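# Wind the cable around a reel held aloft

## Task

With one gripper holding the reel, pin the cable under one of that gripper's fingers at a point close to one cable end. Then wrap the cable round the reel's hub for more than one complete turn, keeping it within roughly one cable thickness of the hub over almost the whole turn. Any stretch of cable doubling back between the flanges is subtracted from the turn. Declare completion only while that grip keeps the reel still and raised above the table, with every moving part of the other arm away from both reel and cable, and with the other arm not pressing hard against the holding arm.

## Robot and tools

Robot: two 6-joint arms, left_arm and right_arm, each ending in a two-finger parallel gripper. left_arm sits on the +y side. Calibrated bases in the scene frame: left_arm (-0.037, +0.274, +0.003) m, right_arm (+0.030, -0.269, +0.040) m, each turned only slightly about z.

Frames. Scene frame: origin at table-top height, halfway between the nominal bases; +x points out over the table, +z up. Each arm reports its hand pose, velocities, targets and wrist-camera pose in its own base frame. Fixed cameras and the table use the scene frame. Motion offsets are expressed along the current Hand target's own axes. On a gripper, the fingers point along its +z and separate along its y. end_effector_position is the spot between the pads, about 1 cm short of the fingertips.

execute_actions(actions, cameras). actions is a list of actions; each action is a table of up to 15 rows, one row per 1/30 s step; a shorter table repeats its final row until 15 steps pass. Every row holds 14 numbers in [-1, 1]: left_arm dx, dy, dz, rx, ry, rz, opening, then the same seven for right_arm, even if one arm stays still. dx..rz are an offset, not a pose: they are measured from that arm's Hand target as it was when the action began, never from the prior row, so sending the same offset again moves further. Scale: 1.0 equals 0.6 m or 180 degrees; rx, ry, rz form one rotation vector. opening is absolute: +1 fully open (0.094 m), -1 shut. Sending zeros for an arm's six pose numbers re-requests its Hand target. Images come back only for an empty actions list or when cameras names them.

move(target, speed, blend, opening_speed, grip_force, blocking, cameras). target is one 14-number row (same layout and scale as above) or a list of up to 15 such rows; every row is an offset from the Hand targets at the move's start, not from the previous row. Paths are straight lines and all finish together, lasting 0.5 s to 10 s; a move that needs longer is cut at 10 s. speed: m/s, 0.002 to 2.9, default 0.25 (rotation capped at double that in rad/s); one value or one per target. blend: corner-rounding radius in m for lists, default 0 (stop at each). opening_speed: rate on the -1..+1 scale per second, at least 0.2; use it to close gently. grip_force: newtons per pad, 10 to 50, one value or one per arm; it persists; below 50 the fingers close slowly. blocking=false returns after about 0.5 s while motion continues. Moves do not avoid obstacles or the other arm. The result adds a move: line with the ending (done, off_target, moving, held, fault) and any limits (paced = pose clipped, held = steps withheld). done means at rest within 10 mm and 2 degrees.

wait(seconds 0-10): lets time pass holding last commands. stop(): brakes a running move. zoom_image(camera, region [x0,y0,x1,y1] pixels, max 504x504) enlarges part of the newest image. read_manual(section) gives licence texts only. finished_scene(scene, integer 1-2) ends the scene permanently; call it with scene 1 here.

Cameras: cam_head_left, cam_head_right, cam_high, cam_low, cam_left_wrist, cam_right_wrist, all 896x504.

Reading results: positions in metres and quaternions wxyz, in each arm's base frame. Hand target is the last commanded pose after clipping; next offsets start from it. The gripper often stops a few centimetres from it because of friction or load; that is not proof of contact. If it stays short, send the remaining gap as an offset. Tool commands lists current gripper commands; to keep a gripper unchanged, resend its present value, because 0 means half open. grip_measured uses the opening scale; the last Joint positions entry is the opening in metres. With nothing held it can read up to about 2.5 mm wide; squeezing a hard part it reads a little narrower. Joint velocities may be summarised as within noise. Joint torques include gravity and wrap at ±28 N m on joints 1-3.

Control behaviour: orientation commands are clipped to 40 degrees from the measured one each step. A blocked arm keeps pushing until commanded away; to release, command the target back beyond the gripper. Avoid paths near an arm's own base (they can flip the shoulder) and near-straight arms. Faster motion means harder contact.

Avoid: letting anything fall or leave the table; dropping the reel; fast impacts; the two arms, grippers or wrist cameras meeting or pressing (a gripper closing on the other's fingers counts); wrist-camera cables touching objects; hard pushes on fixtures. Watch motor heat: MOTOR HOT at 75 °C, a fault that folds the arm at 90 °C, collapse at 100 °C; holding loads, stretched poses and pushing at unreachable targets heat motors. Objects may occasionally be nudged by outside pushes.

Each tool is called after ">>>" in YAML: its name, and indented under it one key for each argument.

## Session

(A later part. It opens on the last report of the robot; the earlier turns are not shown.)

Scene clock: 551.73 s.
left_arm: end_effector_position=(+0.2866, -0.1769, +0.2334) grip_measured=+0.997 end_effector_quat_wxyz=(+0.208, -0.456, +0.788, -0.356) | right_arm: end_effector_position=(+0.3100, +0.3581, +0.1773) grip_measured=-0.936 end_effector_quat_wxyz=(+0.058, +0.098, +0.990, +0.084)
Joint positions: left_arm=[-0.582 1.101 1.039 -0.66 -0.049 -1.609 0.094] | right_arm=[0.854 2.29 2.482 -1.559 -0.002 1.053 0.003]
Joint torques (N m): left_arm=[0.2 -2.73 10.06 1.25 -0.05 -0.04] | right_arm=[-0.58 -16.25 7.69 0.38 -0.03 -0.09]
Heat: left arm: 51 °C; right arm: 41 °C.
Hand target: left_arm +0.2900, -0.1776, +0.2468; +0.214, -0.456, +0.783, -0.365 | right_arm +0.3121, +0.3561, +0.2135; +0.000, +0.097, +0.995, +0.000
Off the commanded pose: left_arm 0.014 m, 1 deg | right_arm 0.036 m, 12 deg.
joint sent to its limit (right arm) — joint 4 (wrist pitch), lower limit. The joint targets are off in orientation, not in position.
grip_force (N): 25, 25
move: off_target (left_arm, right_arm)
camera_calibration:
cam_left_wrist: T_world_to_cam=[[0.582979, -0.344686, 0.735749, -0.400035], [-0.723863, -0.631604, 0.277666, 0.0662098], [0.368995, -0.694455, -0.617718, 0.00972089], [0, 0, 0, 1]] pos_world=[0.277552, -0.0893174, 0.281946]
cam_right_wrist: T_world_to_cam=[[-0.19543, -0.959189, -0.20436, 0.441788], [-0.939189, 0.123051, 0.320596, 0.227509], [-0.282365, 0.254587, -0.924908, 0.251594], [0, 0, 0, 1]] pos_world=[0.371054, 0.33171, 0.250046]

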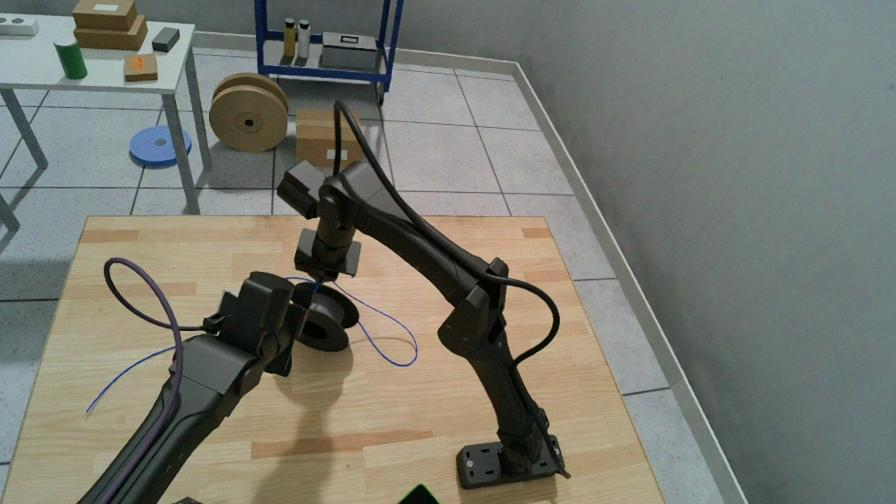

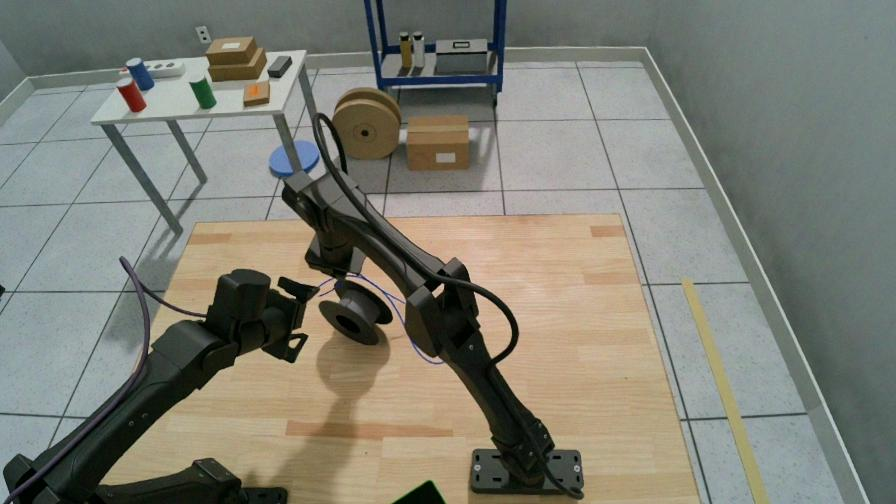

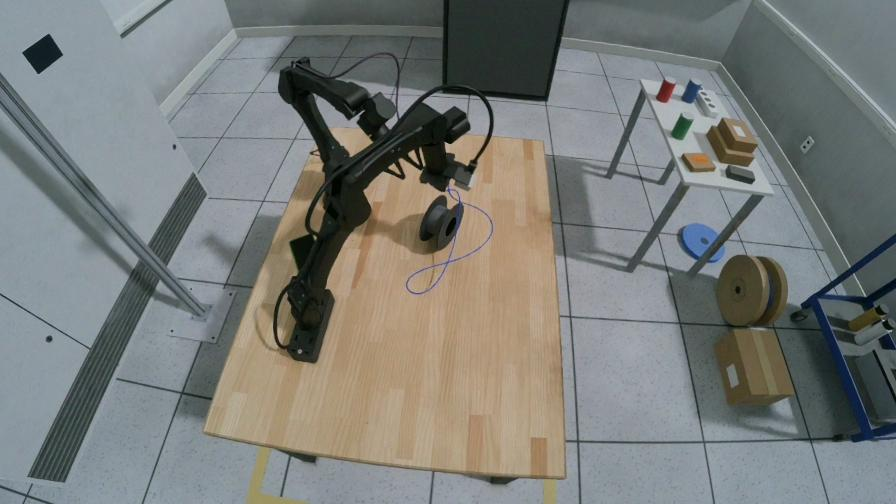

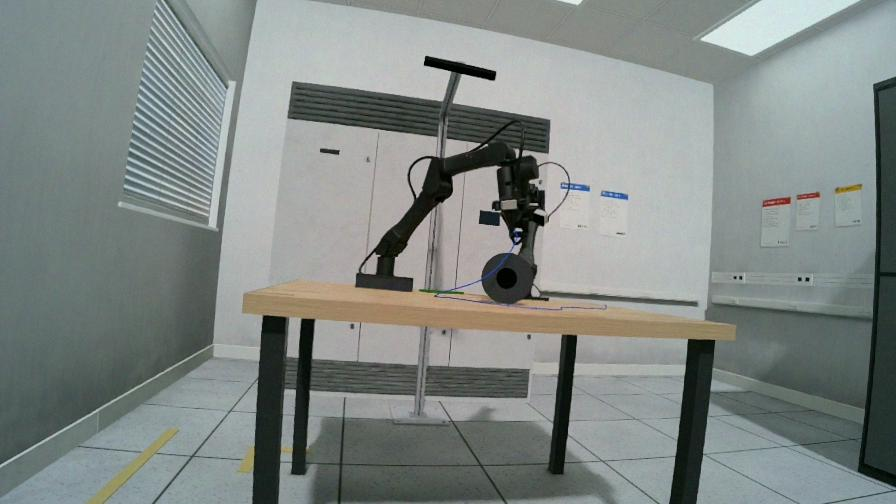

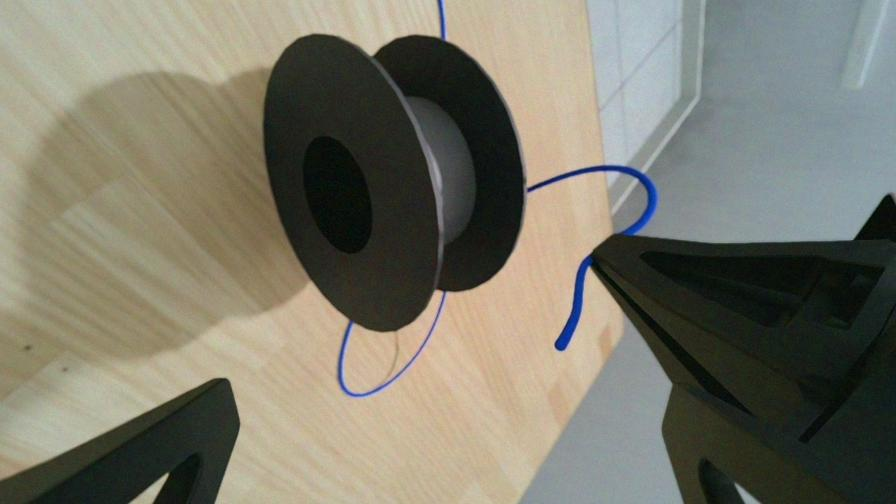

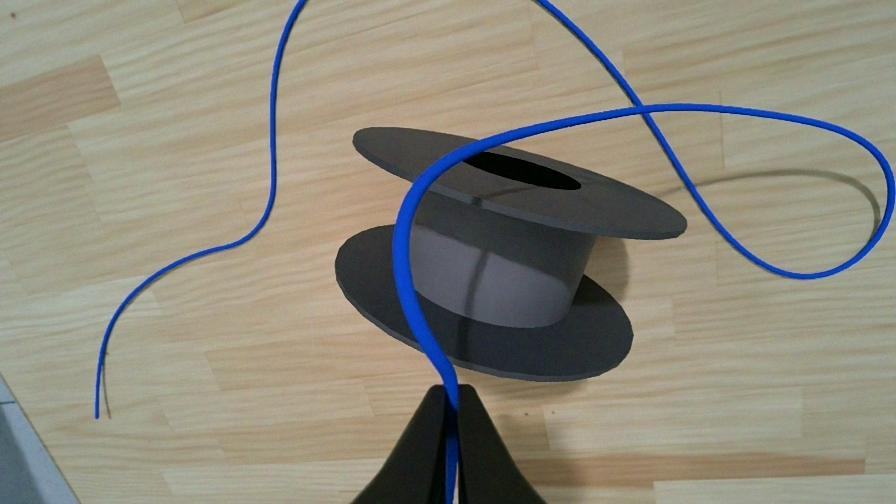

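>>> move:
  target: [0,0,0,0,0,0,1,-0.04,-0.308,-0.05,-0.2,-0.47,-0.2,-1]
  cameras: ["all"]
  speed: 0.15

Scene clock: 567.60 s.
left_arm: end_effector_position=(+0.2866, -0.1768, +0.2333) grip_measured=+0.997 end_effector_quat_wxyz=(+0.208, -0.456, +0.789, -0.356) | right_arm: end_effector_position=(+0.3019, +0.1698, +0.2360) grip_measured=-0.936 end_effector_quat_wxyz=(+0.663, -0.206, +0.688, +0.210)
Joint positions: left_arm=[-0.582 1.101 1.039 -0.66 -0.049 -1.609 0.094] | right_arm=[0.416 0.916 0.337 0.546 -0.181 0.009 0.003]
Joint torques (N m): left_arm=[0.21 -2.73 10.06 1.26 -0.05 -0.04] | right_arm=[-0.53 -2.39 6.52 2.01 -0.25 -0.1]
Heat: left arm: 49 °C; right arm: 44 °C.
Hand target: left_arm +0.2900, -0.1776, +0.2469; +0.214, -0.456, +0.783, -0.365 | right_arm +0.2998, +0.1701, +0.2435; +0.674, -0.212, +0.675, +0.212
Off the commanded pose: left_arm 0.014 m, 1 deg | right_arm 0.008 m, 2 deg.
grip_force (N): 25, 25
move: off_target (left_arm)
camera_calibration:
cam_left_wrist: T_world_to_cam=[[0.583194, -0.344878, 0.735489, -0.400006], [-0.723801, -0.631641, 0.277743, 0.0662306], [0.368778, -0.694326, -0.617992, 0.00993878], [0, 0, 0, 1]] pos_world=[0.277553, -0.0892183, 0.281947]
cam_right_wrist: T_world_to_cam=[[0.582865, -0.811996, -0.0305112, -0.0294022], [-0.379191, -0.238596, -0.894028, 0.403308], [0.718667, 0.532667, -0.446971, -0.110649], [0, 0, 0, 1]] pos_world=[0.249588, 0.131292, 0.310215]

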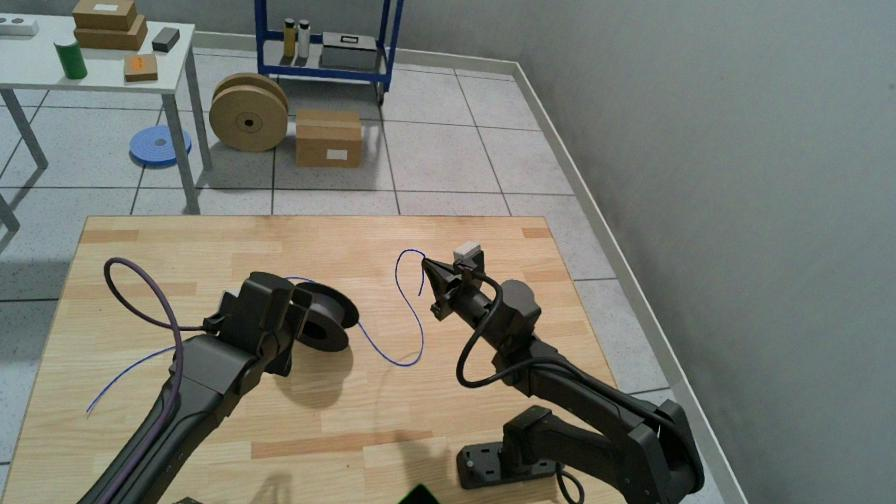

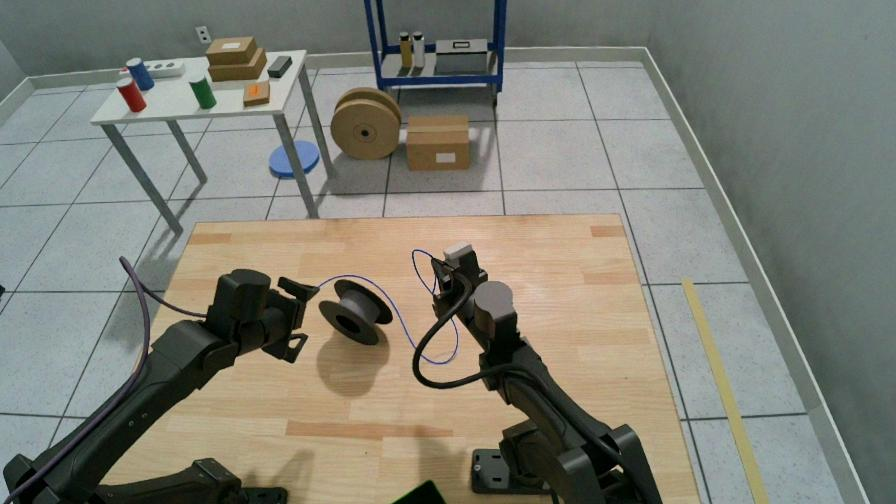

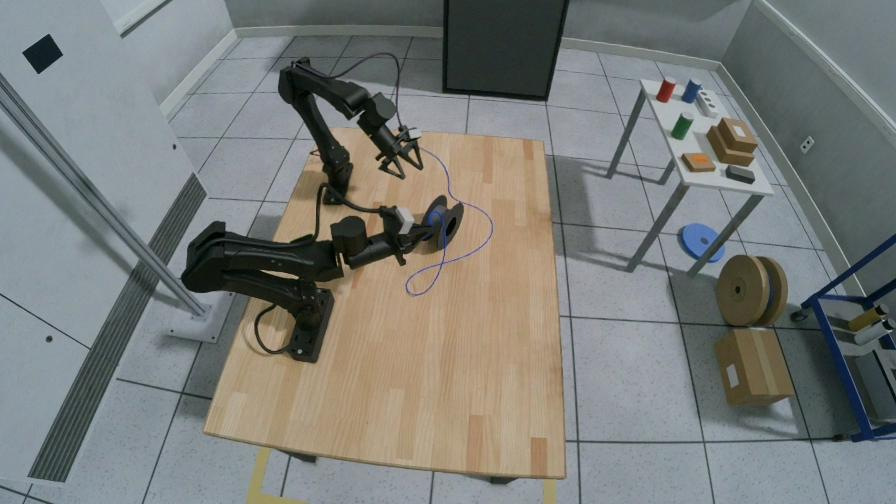

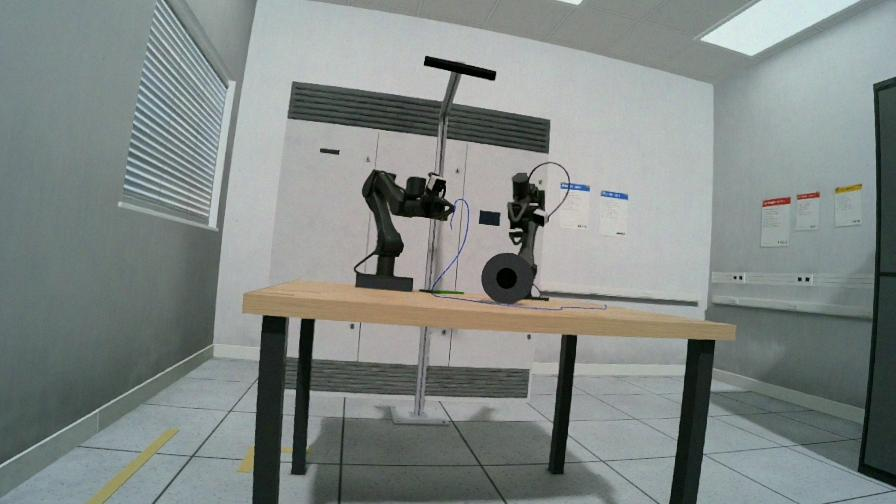

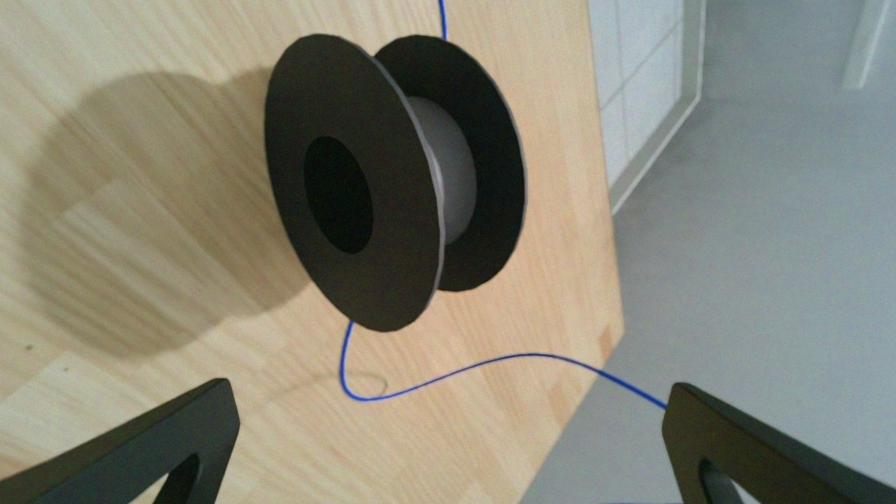

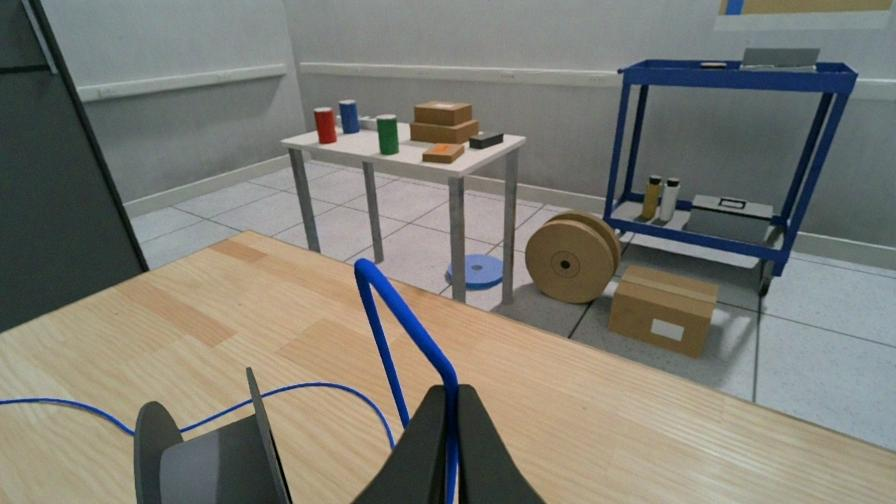

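>>> move:
  target: [0.008,-0.119,0.134,-0.278,0,0,1,0,0,0,0,0,0,-1]
  cameras: ["cam_left_wrist","cam_high"]
  speed: 0.15

Scene clock: 579.70 s.
left_arm: end_effector_position=(+0.3781, -0.2360, +0.2468) grip_measured=+0.998 end_effector_quat_wxyz=(+0.079, -0.494, +0.853, -0.150) | right_arm: end_effector_position=(+0.3018, +0.1700, +0.2361) grip_measured=-0.936 end_effector_quat_wxyz=(+0.663, -0.206, +0.688, +0.210)
Joint positions: left_arm=[-0.56 2.076 2.393 -1.546 0 -1.611 0.094] | right_arm=[0.416 0.916 0.337 0.546 -0.182 0.009 0.003]
Joint torques (N m): left_arm=[0.47 -9.21 8.1 0.56 -0.04 -0.01] | right_arm=[-0.25 -2.28 6.31 1.97 -0.24 -0.1]
Heat: left arm: 48 °C; right arm: 42 °C.
Hand target: left_arm +0.3813, -0.2346, +0.2501; +0.001, -0.504, +0.864, +0.000 | right_arm +0.2998, +0.1702, +0.2435; +0.674, -0.212, +0.675, +0.212
Off the commanded pose: left_arm 0.005 m, 20 deg | right_arm 0.008 m, 2 deg.
joint sent to its limit (left arm) — joint 4 (wrist pitch), lower limit. The joint targets are off in orientation, not in position.
grip_force (N): 25, 25
move: off_target (left_arm)
camera_calibration:
cam_left_wrist: T_world_to_cam=[[0.821854, -0.476361, 0.312468, -0.500546], [-0.569069, -0.712211, 0.410994, -0.019158], [0.0267611, -0.515593, -0.856416, 0.173828], [0, 0, 0, 1]] pos_world=[0.395822, -0.162461, 0.313147]
Images, in order (width x height): cam_high 896x504, cam_left_wrist 896x504.

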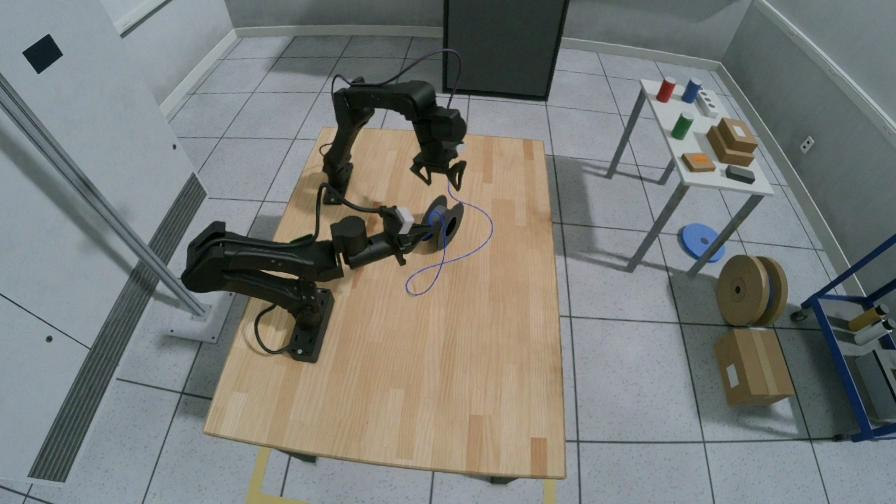

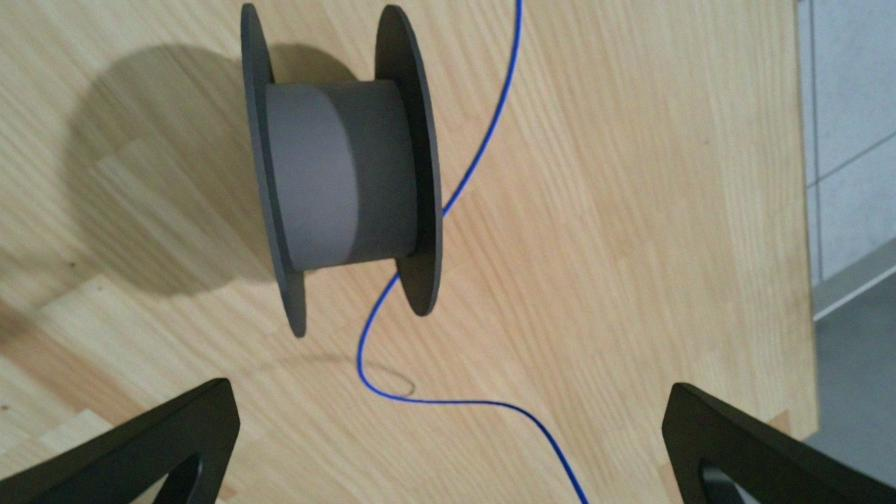

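>>> move:
  target:
    - [-0.004,0.005,0.14,0,0,0,1,0,0,0,0,0,0,-1]
    - [-0.004,0.005,0.2,0,0,0,1,0,0,0,0,0,0,-1]
    - [-0.004,0.005,0.2,0,0,0,0.2,0,0,0,0,0,0,-1]
  cameras: ["cam_left_wrist","cam_high"]
  speed: [0.15,0.08,0.08]
  blend: [0.02,0,0]

Scene clock: 591.07 s.
left_arm: end_effector_position=(+0.3785, -0.2341, +0.1366) grip_measured=+0.355 end_effector_quat_wxyz=(+0.009, -0.503, +0.864, -0.018) | right_arm: end_effector_position=(+0.3018, +0.1700, +0.2361) grip_measured=-0.936 end_effector_quat_wxyz=(+0.663, -0.206, +0.688, +0.210)
Joint positions: left_arm=[-0.556 2.281 2.315 -1.564 0.001 -1.611 0.064] | right_arm=[0.416 0.916 0.337 0.546 -0.182 0.009 0.003]
Joint torques (N m): left_arm=[0.53 -11.22 4.72 0.24 -0.04 0.06] | right_arm=[-0.49 -2.54 6.43 1.98 -0.25 -0.07]
Heat: left arm: 47 °C; right arm: 41 °C.
Hand target: left_arm +0.3799, -0.2310, +0.1301; +0.001, -0.504, +0.864, +0.000 | right_arm +0.2998, +0.1702, +0.2435; +0.674, -0.212, +0.675, +0.212
Off the commanded pose: left_arm 0.007 m, 2 deg | right_arm 0.008 m, 2 deg.
joint read past its limit (left arm) — joint 4 (wrist pitch), lower limit.
joint sent to its limit (left arm) — joint 4 (wrist pitch), lower limit. The joint targets still meet the commanded pose.
grip_force (N): 25, 25
move: done; blend cut to 0.018 m at target 1; target 3's new opening was sent with left_arm's hand 0.009 m and 3 deg from that target
camera_calibration:
cam_left_wrist: T_world_to_cam=[[0.866451, -0.498962, 0.0173342, -0.447445], [-0.45824, -0.780996, 0.424336, -0.0321249], [-0.198189, -0.375609, -0.905339, 0.205001], [0, 0, 0, 1]] pos_world=[0.413597, -0.171347, 0.206983]
Images, in order (width x height): cam_high 896x504, cam_left_wrist 896x504.

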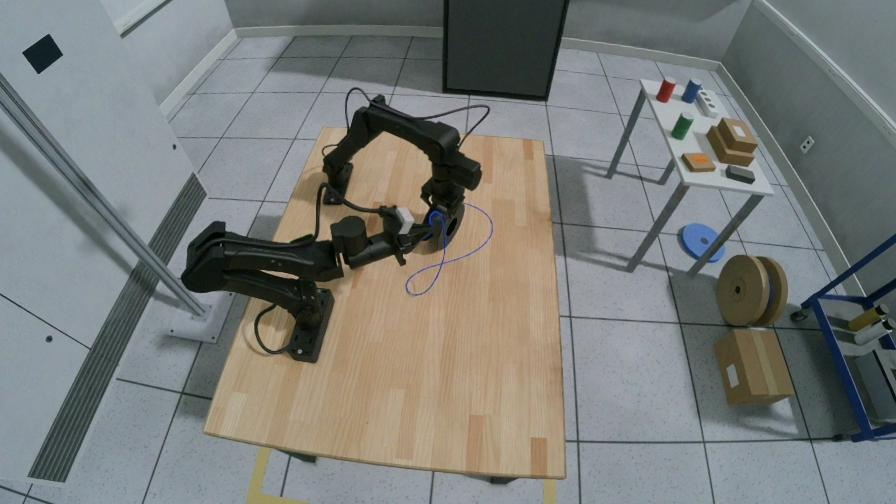

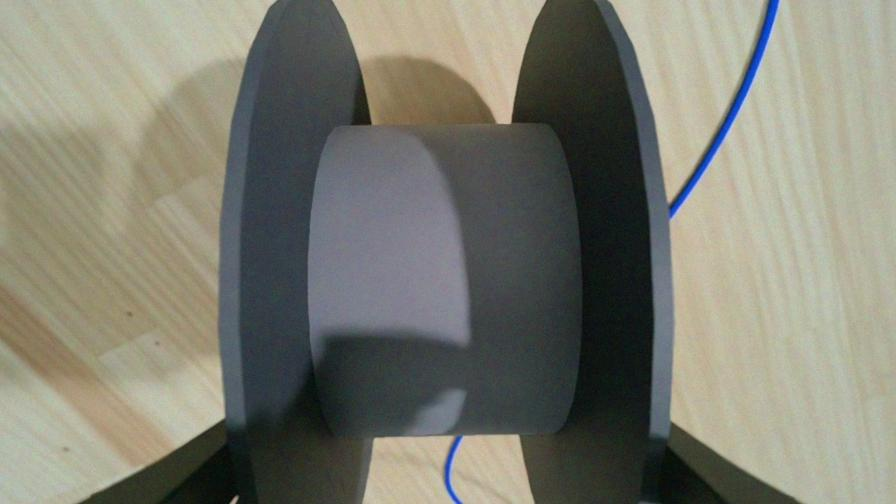

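>>> move:
  target:
    - [0,0,-0.117,0,0,0,0.2,0,0,0,0,0,0,-1]
    - [-0.0595,-0.041,-0.117,0,0,0.605,0.2,0,0,0,0,0,0,-1]
    - [-0.0595,-0.041,-0.02,0,0,0.605,0.2,0,0,0,0,0,0,-1]
  cameras: ["all"]
  speed: [0.12,0.4,0.1]
  blend: [0.02,0,0]

Scene clock: 606.87 s.
left_arm: end_effector_position=(+0.4156, -0.2128, +0.1418) grip_measured=+0.354 end_effector_quat_wxyz=(+0.050, +0.407, +0.912, -0.005) | right_arm: end_effector_position=(+0.3018, +0.1700, +0.2361) grip_measured=-0.936 end_effector_quat_wxyz=(+0.663, -0.206, +0.688, +0.210)
Joint positions: left_arm=[-0.474 2.34 2.434 -1.564 0.004 0.365 0.064] | right_arm=[0.416 0.916 0.337 0.546 -0.182 0.009 0.003]
Joint torques (N m): left_arm=[0.18 -12.26 6.09 0.33 -0.06 0.09] | right_arm=[-0.66 -2.43 6.34 1.98 -0.23 -0.11]
Heat: left arm: 46 °C; right arm: 41 °C.
Hand target: left_arm +0.4188, -0.2120, +0.1421; +0.000, +0.410, +0.912, +0.001 | right_arm +0.2998, +0.1702, +0.2435; +0.674, -0.212, +0.675, +0.212
Off the commanded pose: left_arm 0.003 m, 6 deg | right_arm 0.008 m, 2 deg.
joint read past its limit (left arm) — joint 4 (wrist pitch), lower limit.
joint sent to its limit (left arm) — joint 4 (wrist pitch), lower limit. The joint targets are off in orientation, not in position.
grip_force (N): 25, 25
move: off_target (left_arm)
camera_calibration:
cam_left_wrist: T_world_to_cam=[[-0.74458, -0.665139, -0.0564842, 0.175649], [-0.642102, 0.690512, 0.333012, 0.401763], [-0.182496, 0.284223, -0.941229, 0.363934], [0, 0, 0, 1]] pos_world=[0.455174, -0.26403, 0.218675]
cam_right_wrist: T_world_to_cam=[[0.583427, -0.811593, -0.0305006, -0.0295199], [-0.378765, -0.238677, -0.894187, 0.403284], [0.718435, 0.533245, -0.446654, -0.110818], [0, 0, 0, 1]] pos_world=[0.249588, 0.13139, 0.310213]

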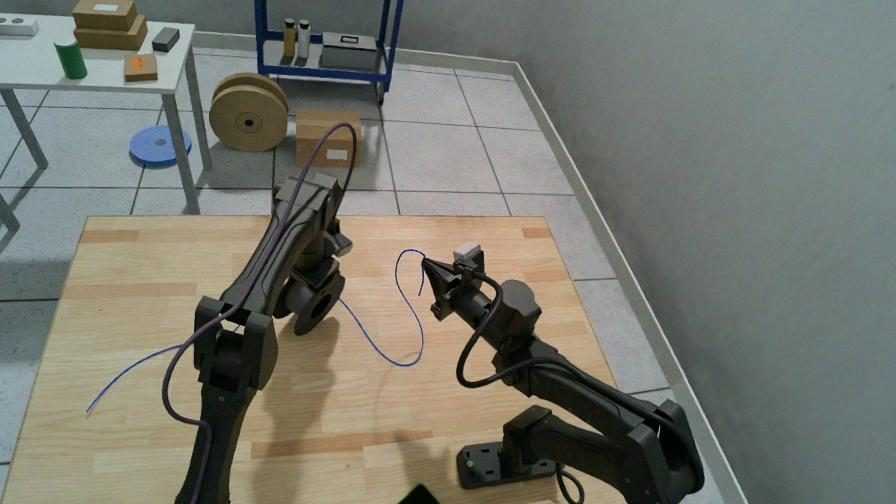

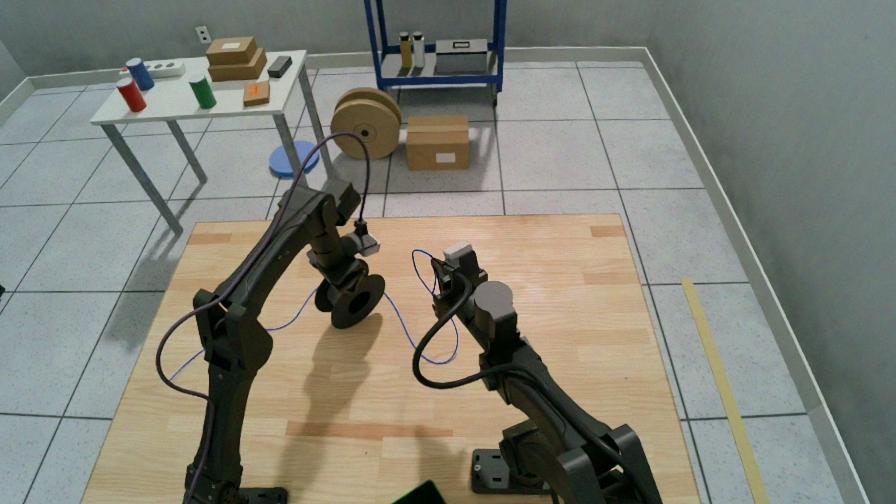

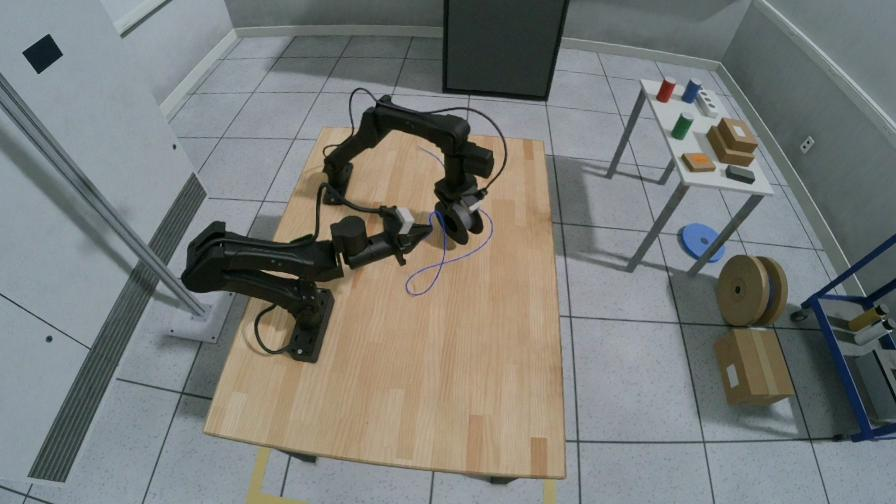

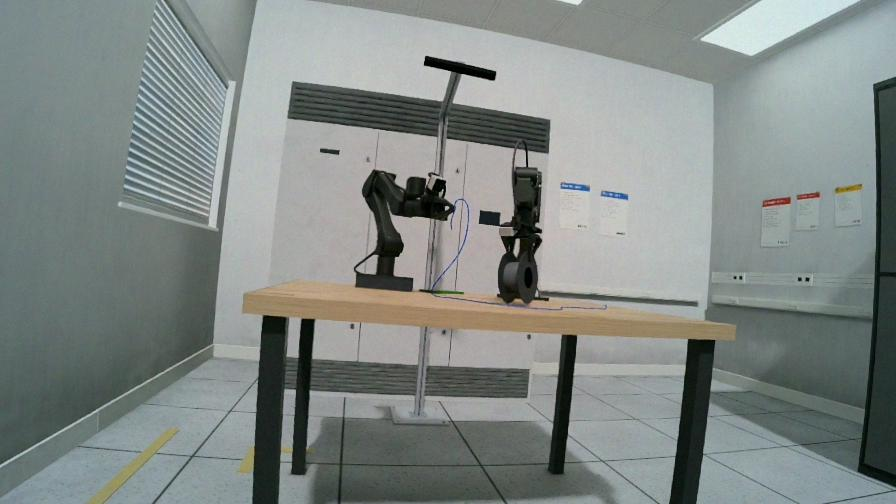

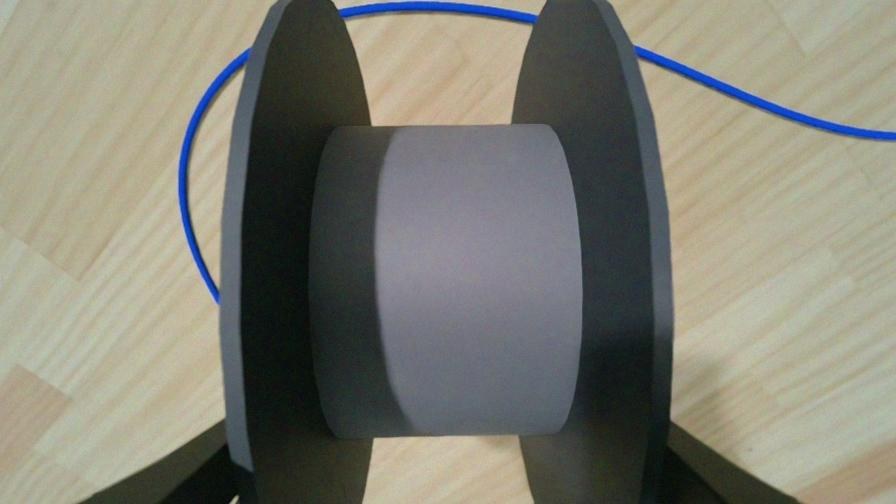

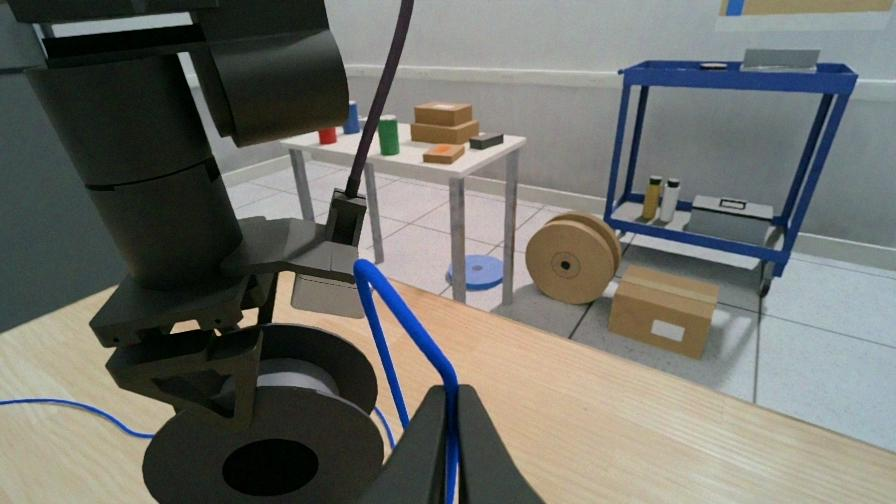

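>>> move:
  target:
    - [0,0,0.013,0,0,0,0.2,0,0,0,0,0,0,-1]
    - [0,0,0.013,0,0,0,0.9,0,0,0,0,0,0,-1]
    - [0,0,-0.15,0,0,0,0.9,0,0,0,0,0,0,-1]
  cameras: ["cam_left_wrist","cam_right_wrist","cam_high"]
  speed: [0.05,0.08,0.15]

Scene clock: 622.10 s.
left_arm: end_effector_position=(+0.4165, -0.2131, +0.2109) grip_measured=+0.897 end_effector_quat_wxyz=(+0.137, +0.404, +0.904, -0.009) | right_arm: end_effector_position=(+0.3018, +0.1700, +0.2361) grip_measured=-0.936 end_effector_quat_wxyz=(+0.663, -0.206, +0.688, +0.210)
Joint positions: left_arm=[-0.474 2.219 2.489 -1.564 0.003 0.365 0.089] | right_arm=[0.416 0.916 0.337 0.546 -0.182 0.009 0.003]
Joint torques (N m): left_arm=[0.18 -14.17 7.56 0.63 -0.05 0.07] | right_arm=[-0.62 -2.35 6.34 1.98 -0.24 -0.05]
Heat: left arm: 46 °C; right arm: 40 °C.
Hand target: left_arm +0.4187, -0.2121, +0.2319; +0.000, +0.410, +0.912, +0.001 | right_arm +0.2998, +0.1702, +0.2435; +0.674, -0.212, +0.675, +0.212
Off the commanded pose: left_arm 0.021 m, 16 deg | right_arm 0.008 m, 2 deg.
joint read past its limit (left arm) — joint 4 (wrist pitch), lower limit.
joint sent to its limit (left arm) — joint 4 (wrist pitch), lower limit. The joint targets are off in orientation, not in position.
grip_force (N): 25, 25
move: off_target (left_arm); target 2's new opening was sent with left_arm's hand 0.005 m and 5 deg from that target
camera_calibration:
cam_left_wrist: T_world_to_cam=[[-0.731256, -0.671643, -0.118993, 0.18625], [-0.681344, 0.711017, 0.173852, 0.433849], [-0.0321602, 0.208206, -0.977556, 0.358124], [0, 0, 0, 1]] pos_world=[0.443314, -0.257945, 0.296823]
cam_right_wrist: T_world_to_cam=[[0.583427, -0.811593, -0.0305006, -0.0295199], [-0.378765, -0.238677, -0.894187, 0.403284], [0.718435, 0.533245, -0.446654, -0.110818], [0, 0, 0, 1]] pos_world=[0.249588, 0.13139, 0.310213]
Images, in order (width x height): cam_high 896x504, cam_left_wrist 896x504, cam_right_wrist 896x504.

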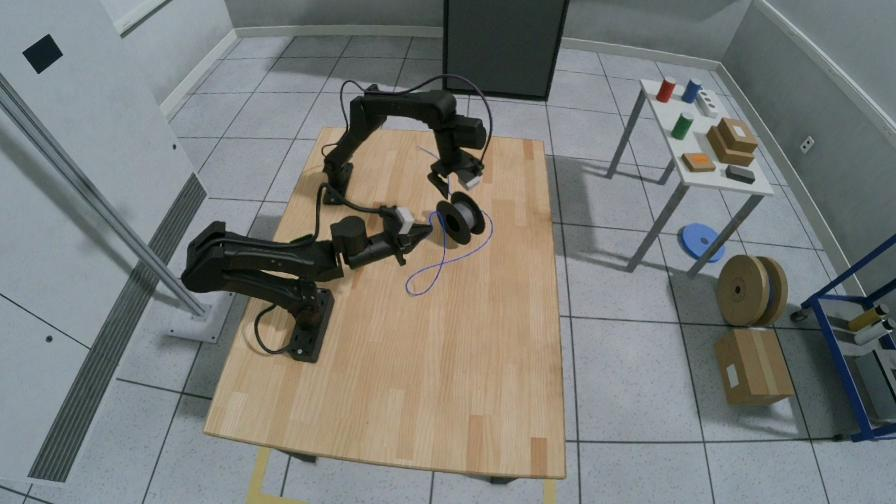

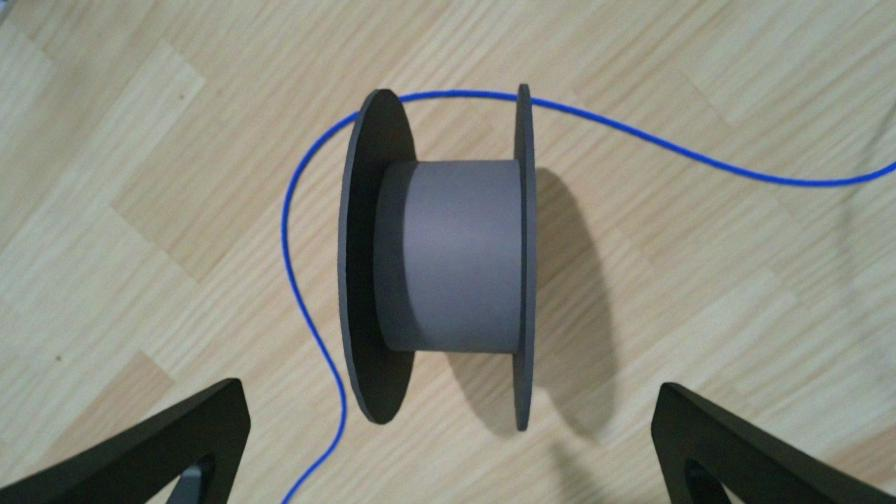

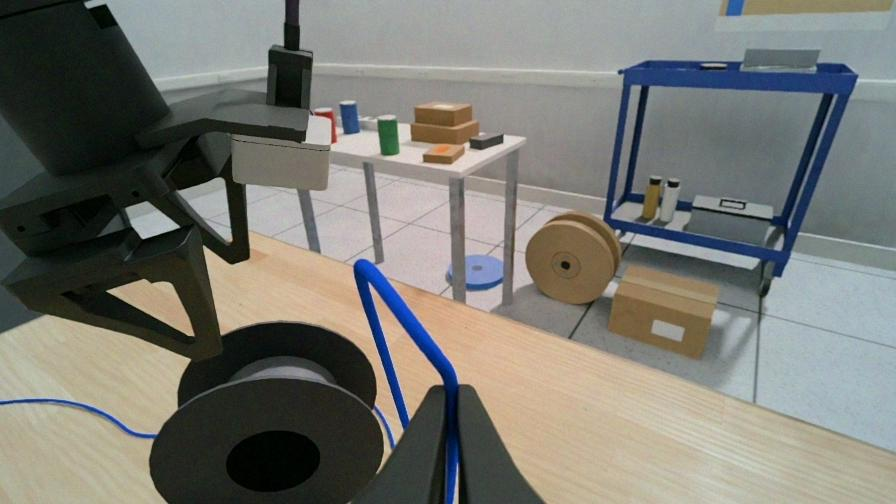

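>>> move:
  target:
    - [0.2635,-0.047,0.02,0,-0.35,0,0.5,0,0,0,0,0,0,-1]
    - [0.2257,-0.047,0.22,0,-0.5,0,0.0,0,0,0,0,0,0,-1]
  cameras: ["all"]
  speed: [0.25,0.15]

Scene clock: 641.93 s.
left_arm: end_effector_position=(+0.3076, -0.1265, +0.0846) grip_measured=+0.003 end_effector_quat_wxyz=(+0.591, +0.288, +0.695, -0.292) | right_arm: end_effector_position=(+0.3018, +0.1700, +0.2361) grip_measured=-0.936 end_effector_quat_wxyz=(+0.663, -0.206, +0.688, +0.210)
Joint positions: left_arm=[0.037 1.838 0.152 1.478 0.878 0.096 0.047] | right_arm=[0.416 0.916 0.337 0.546 -0.182 0.009 0.003]
Joint torques (N m): left_arm=[-0.72 -4.31 1.8 2.5 0.17 -0.06] | right_arm=[-0.43 -2.39 6.38 1.98 -0.26 -0.09]
Heat: left arm: 47 °C; right arm: 41 °C.
Hand target: left_arm +0.3079, -0.1294, +0.1002; +0.645, +0.290, +0.645, -0.289 | right_arm +0.2998, +0.1702, +0.2435; +0.674, -0.212, +0.675, +0.212
Off the commanded pose: left_arm 0.016 m, 8 deg | right_arm 0.008 m, 2 deg.
joint sent to its limit (left arm) — joint 4 (wrist pitch), upper limit. The joint targets are off in orientation, not in position.
grip_force (N): 25, 25
move: off_target (left_arm); target 2's new opening was sent with left_arm's hand 0.016 m and 8 deg from that target
camera_calibration:
cam_left_wrist: T_world_to_cam=[[-0.730653, -0.680564, 0.0545741, 0.133789], [-0.401021, 0.363094, -0.841038, 0.275687], [0.552565, -0.636393, -0.538216, -0.110689], [0, 0, 0, 1]] pos_world=[0.269473, -0.0794901, 0.164987]
cam_right_wrist: T_world_to_cam=[[0.583427, -0.811593, -0.0305006, -0.0295199], [-0.378765, -0.238677, -0.894187, 0.403284], [0.718435, 0.533245, -0.446654, -0.110818], [0, 0, 0, 1]] pos_world=[0.249588, 0.13139, 0.310213]

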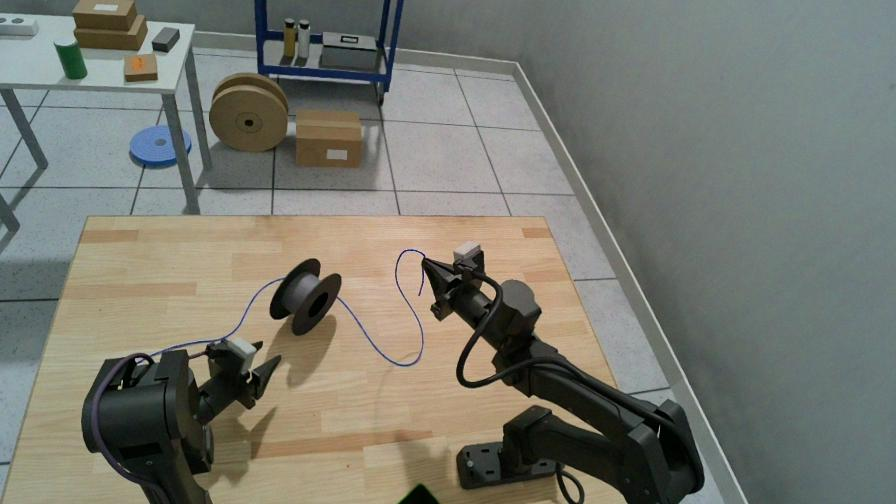

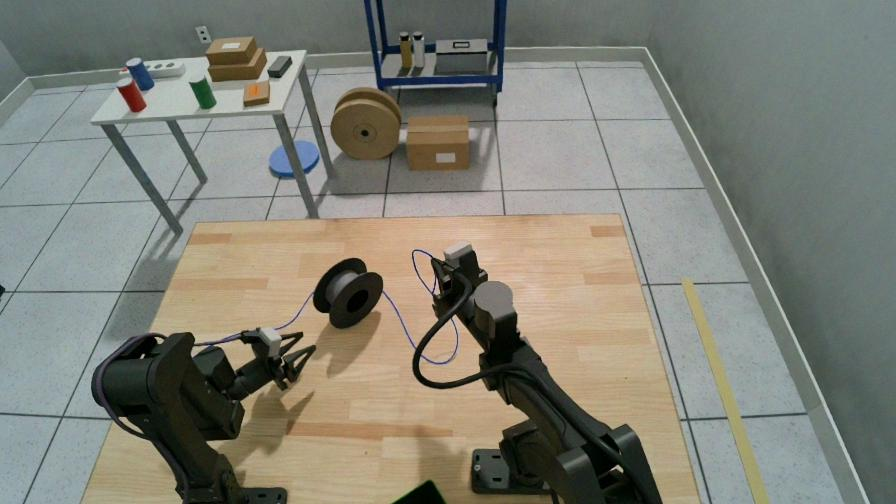

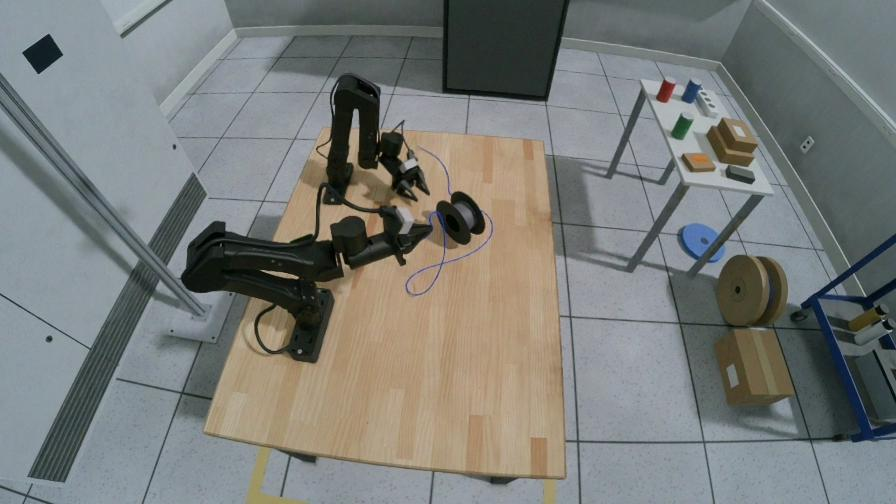

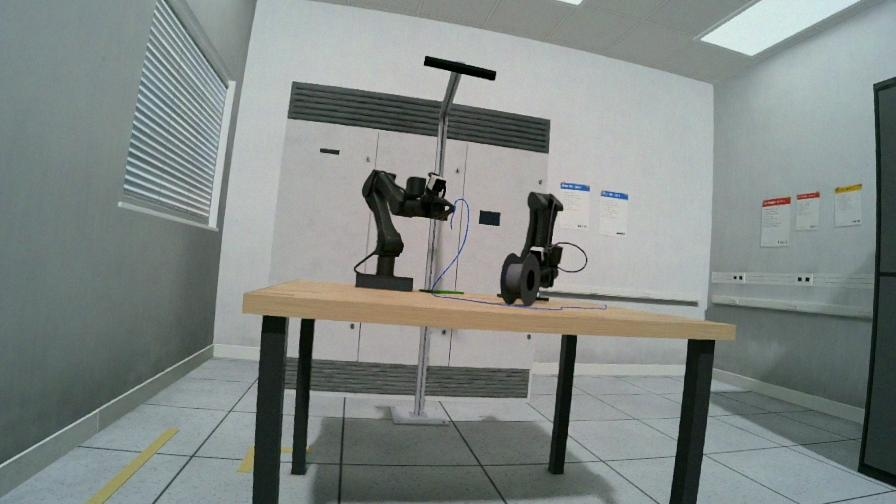

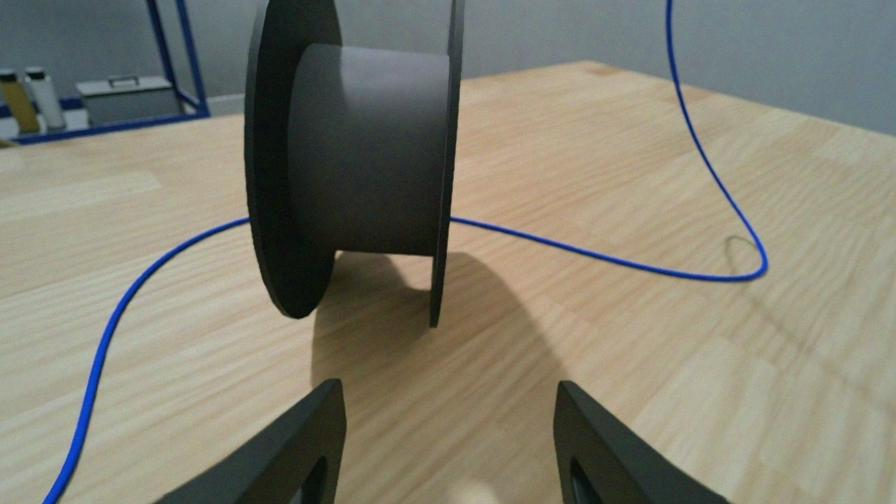

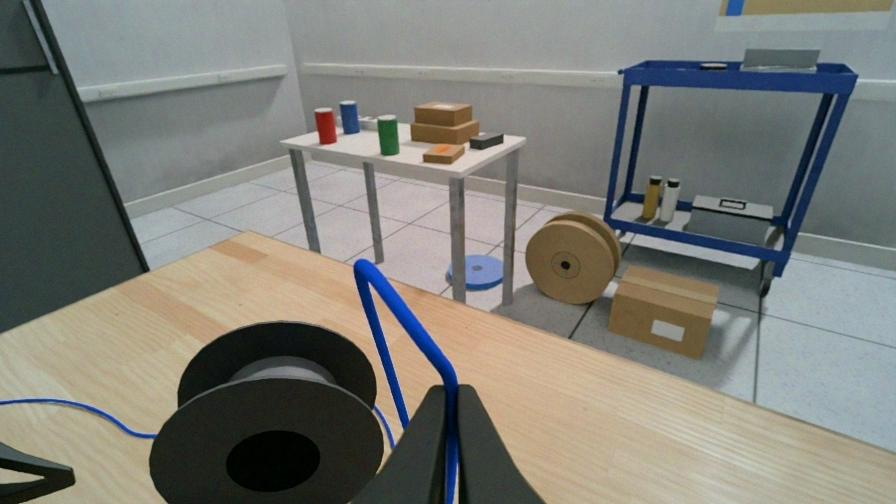

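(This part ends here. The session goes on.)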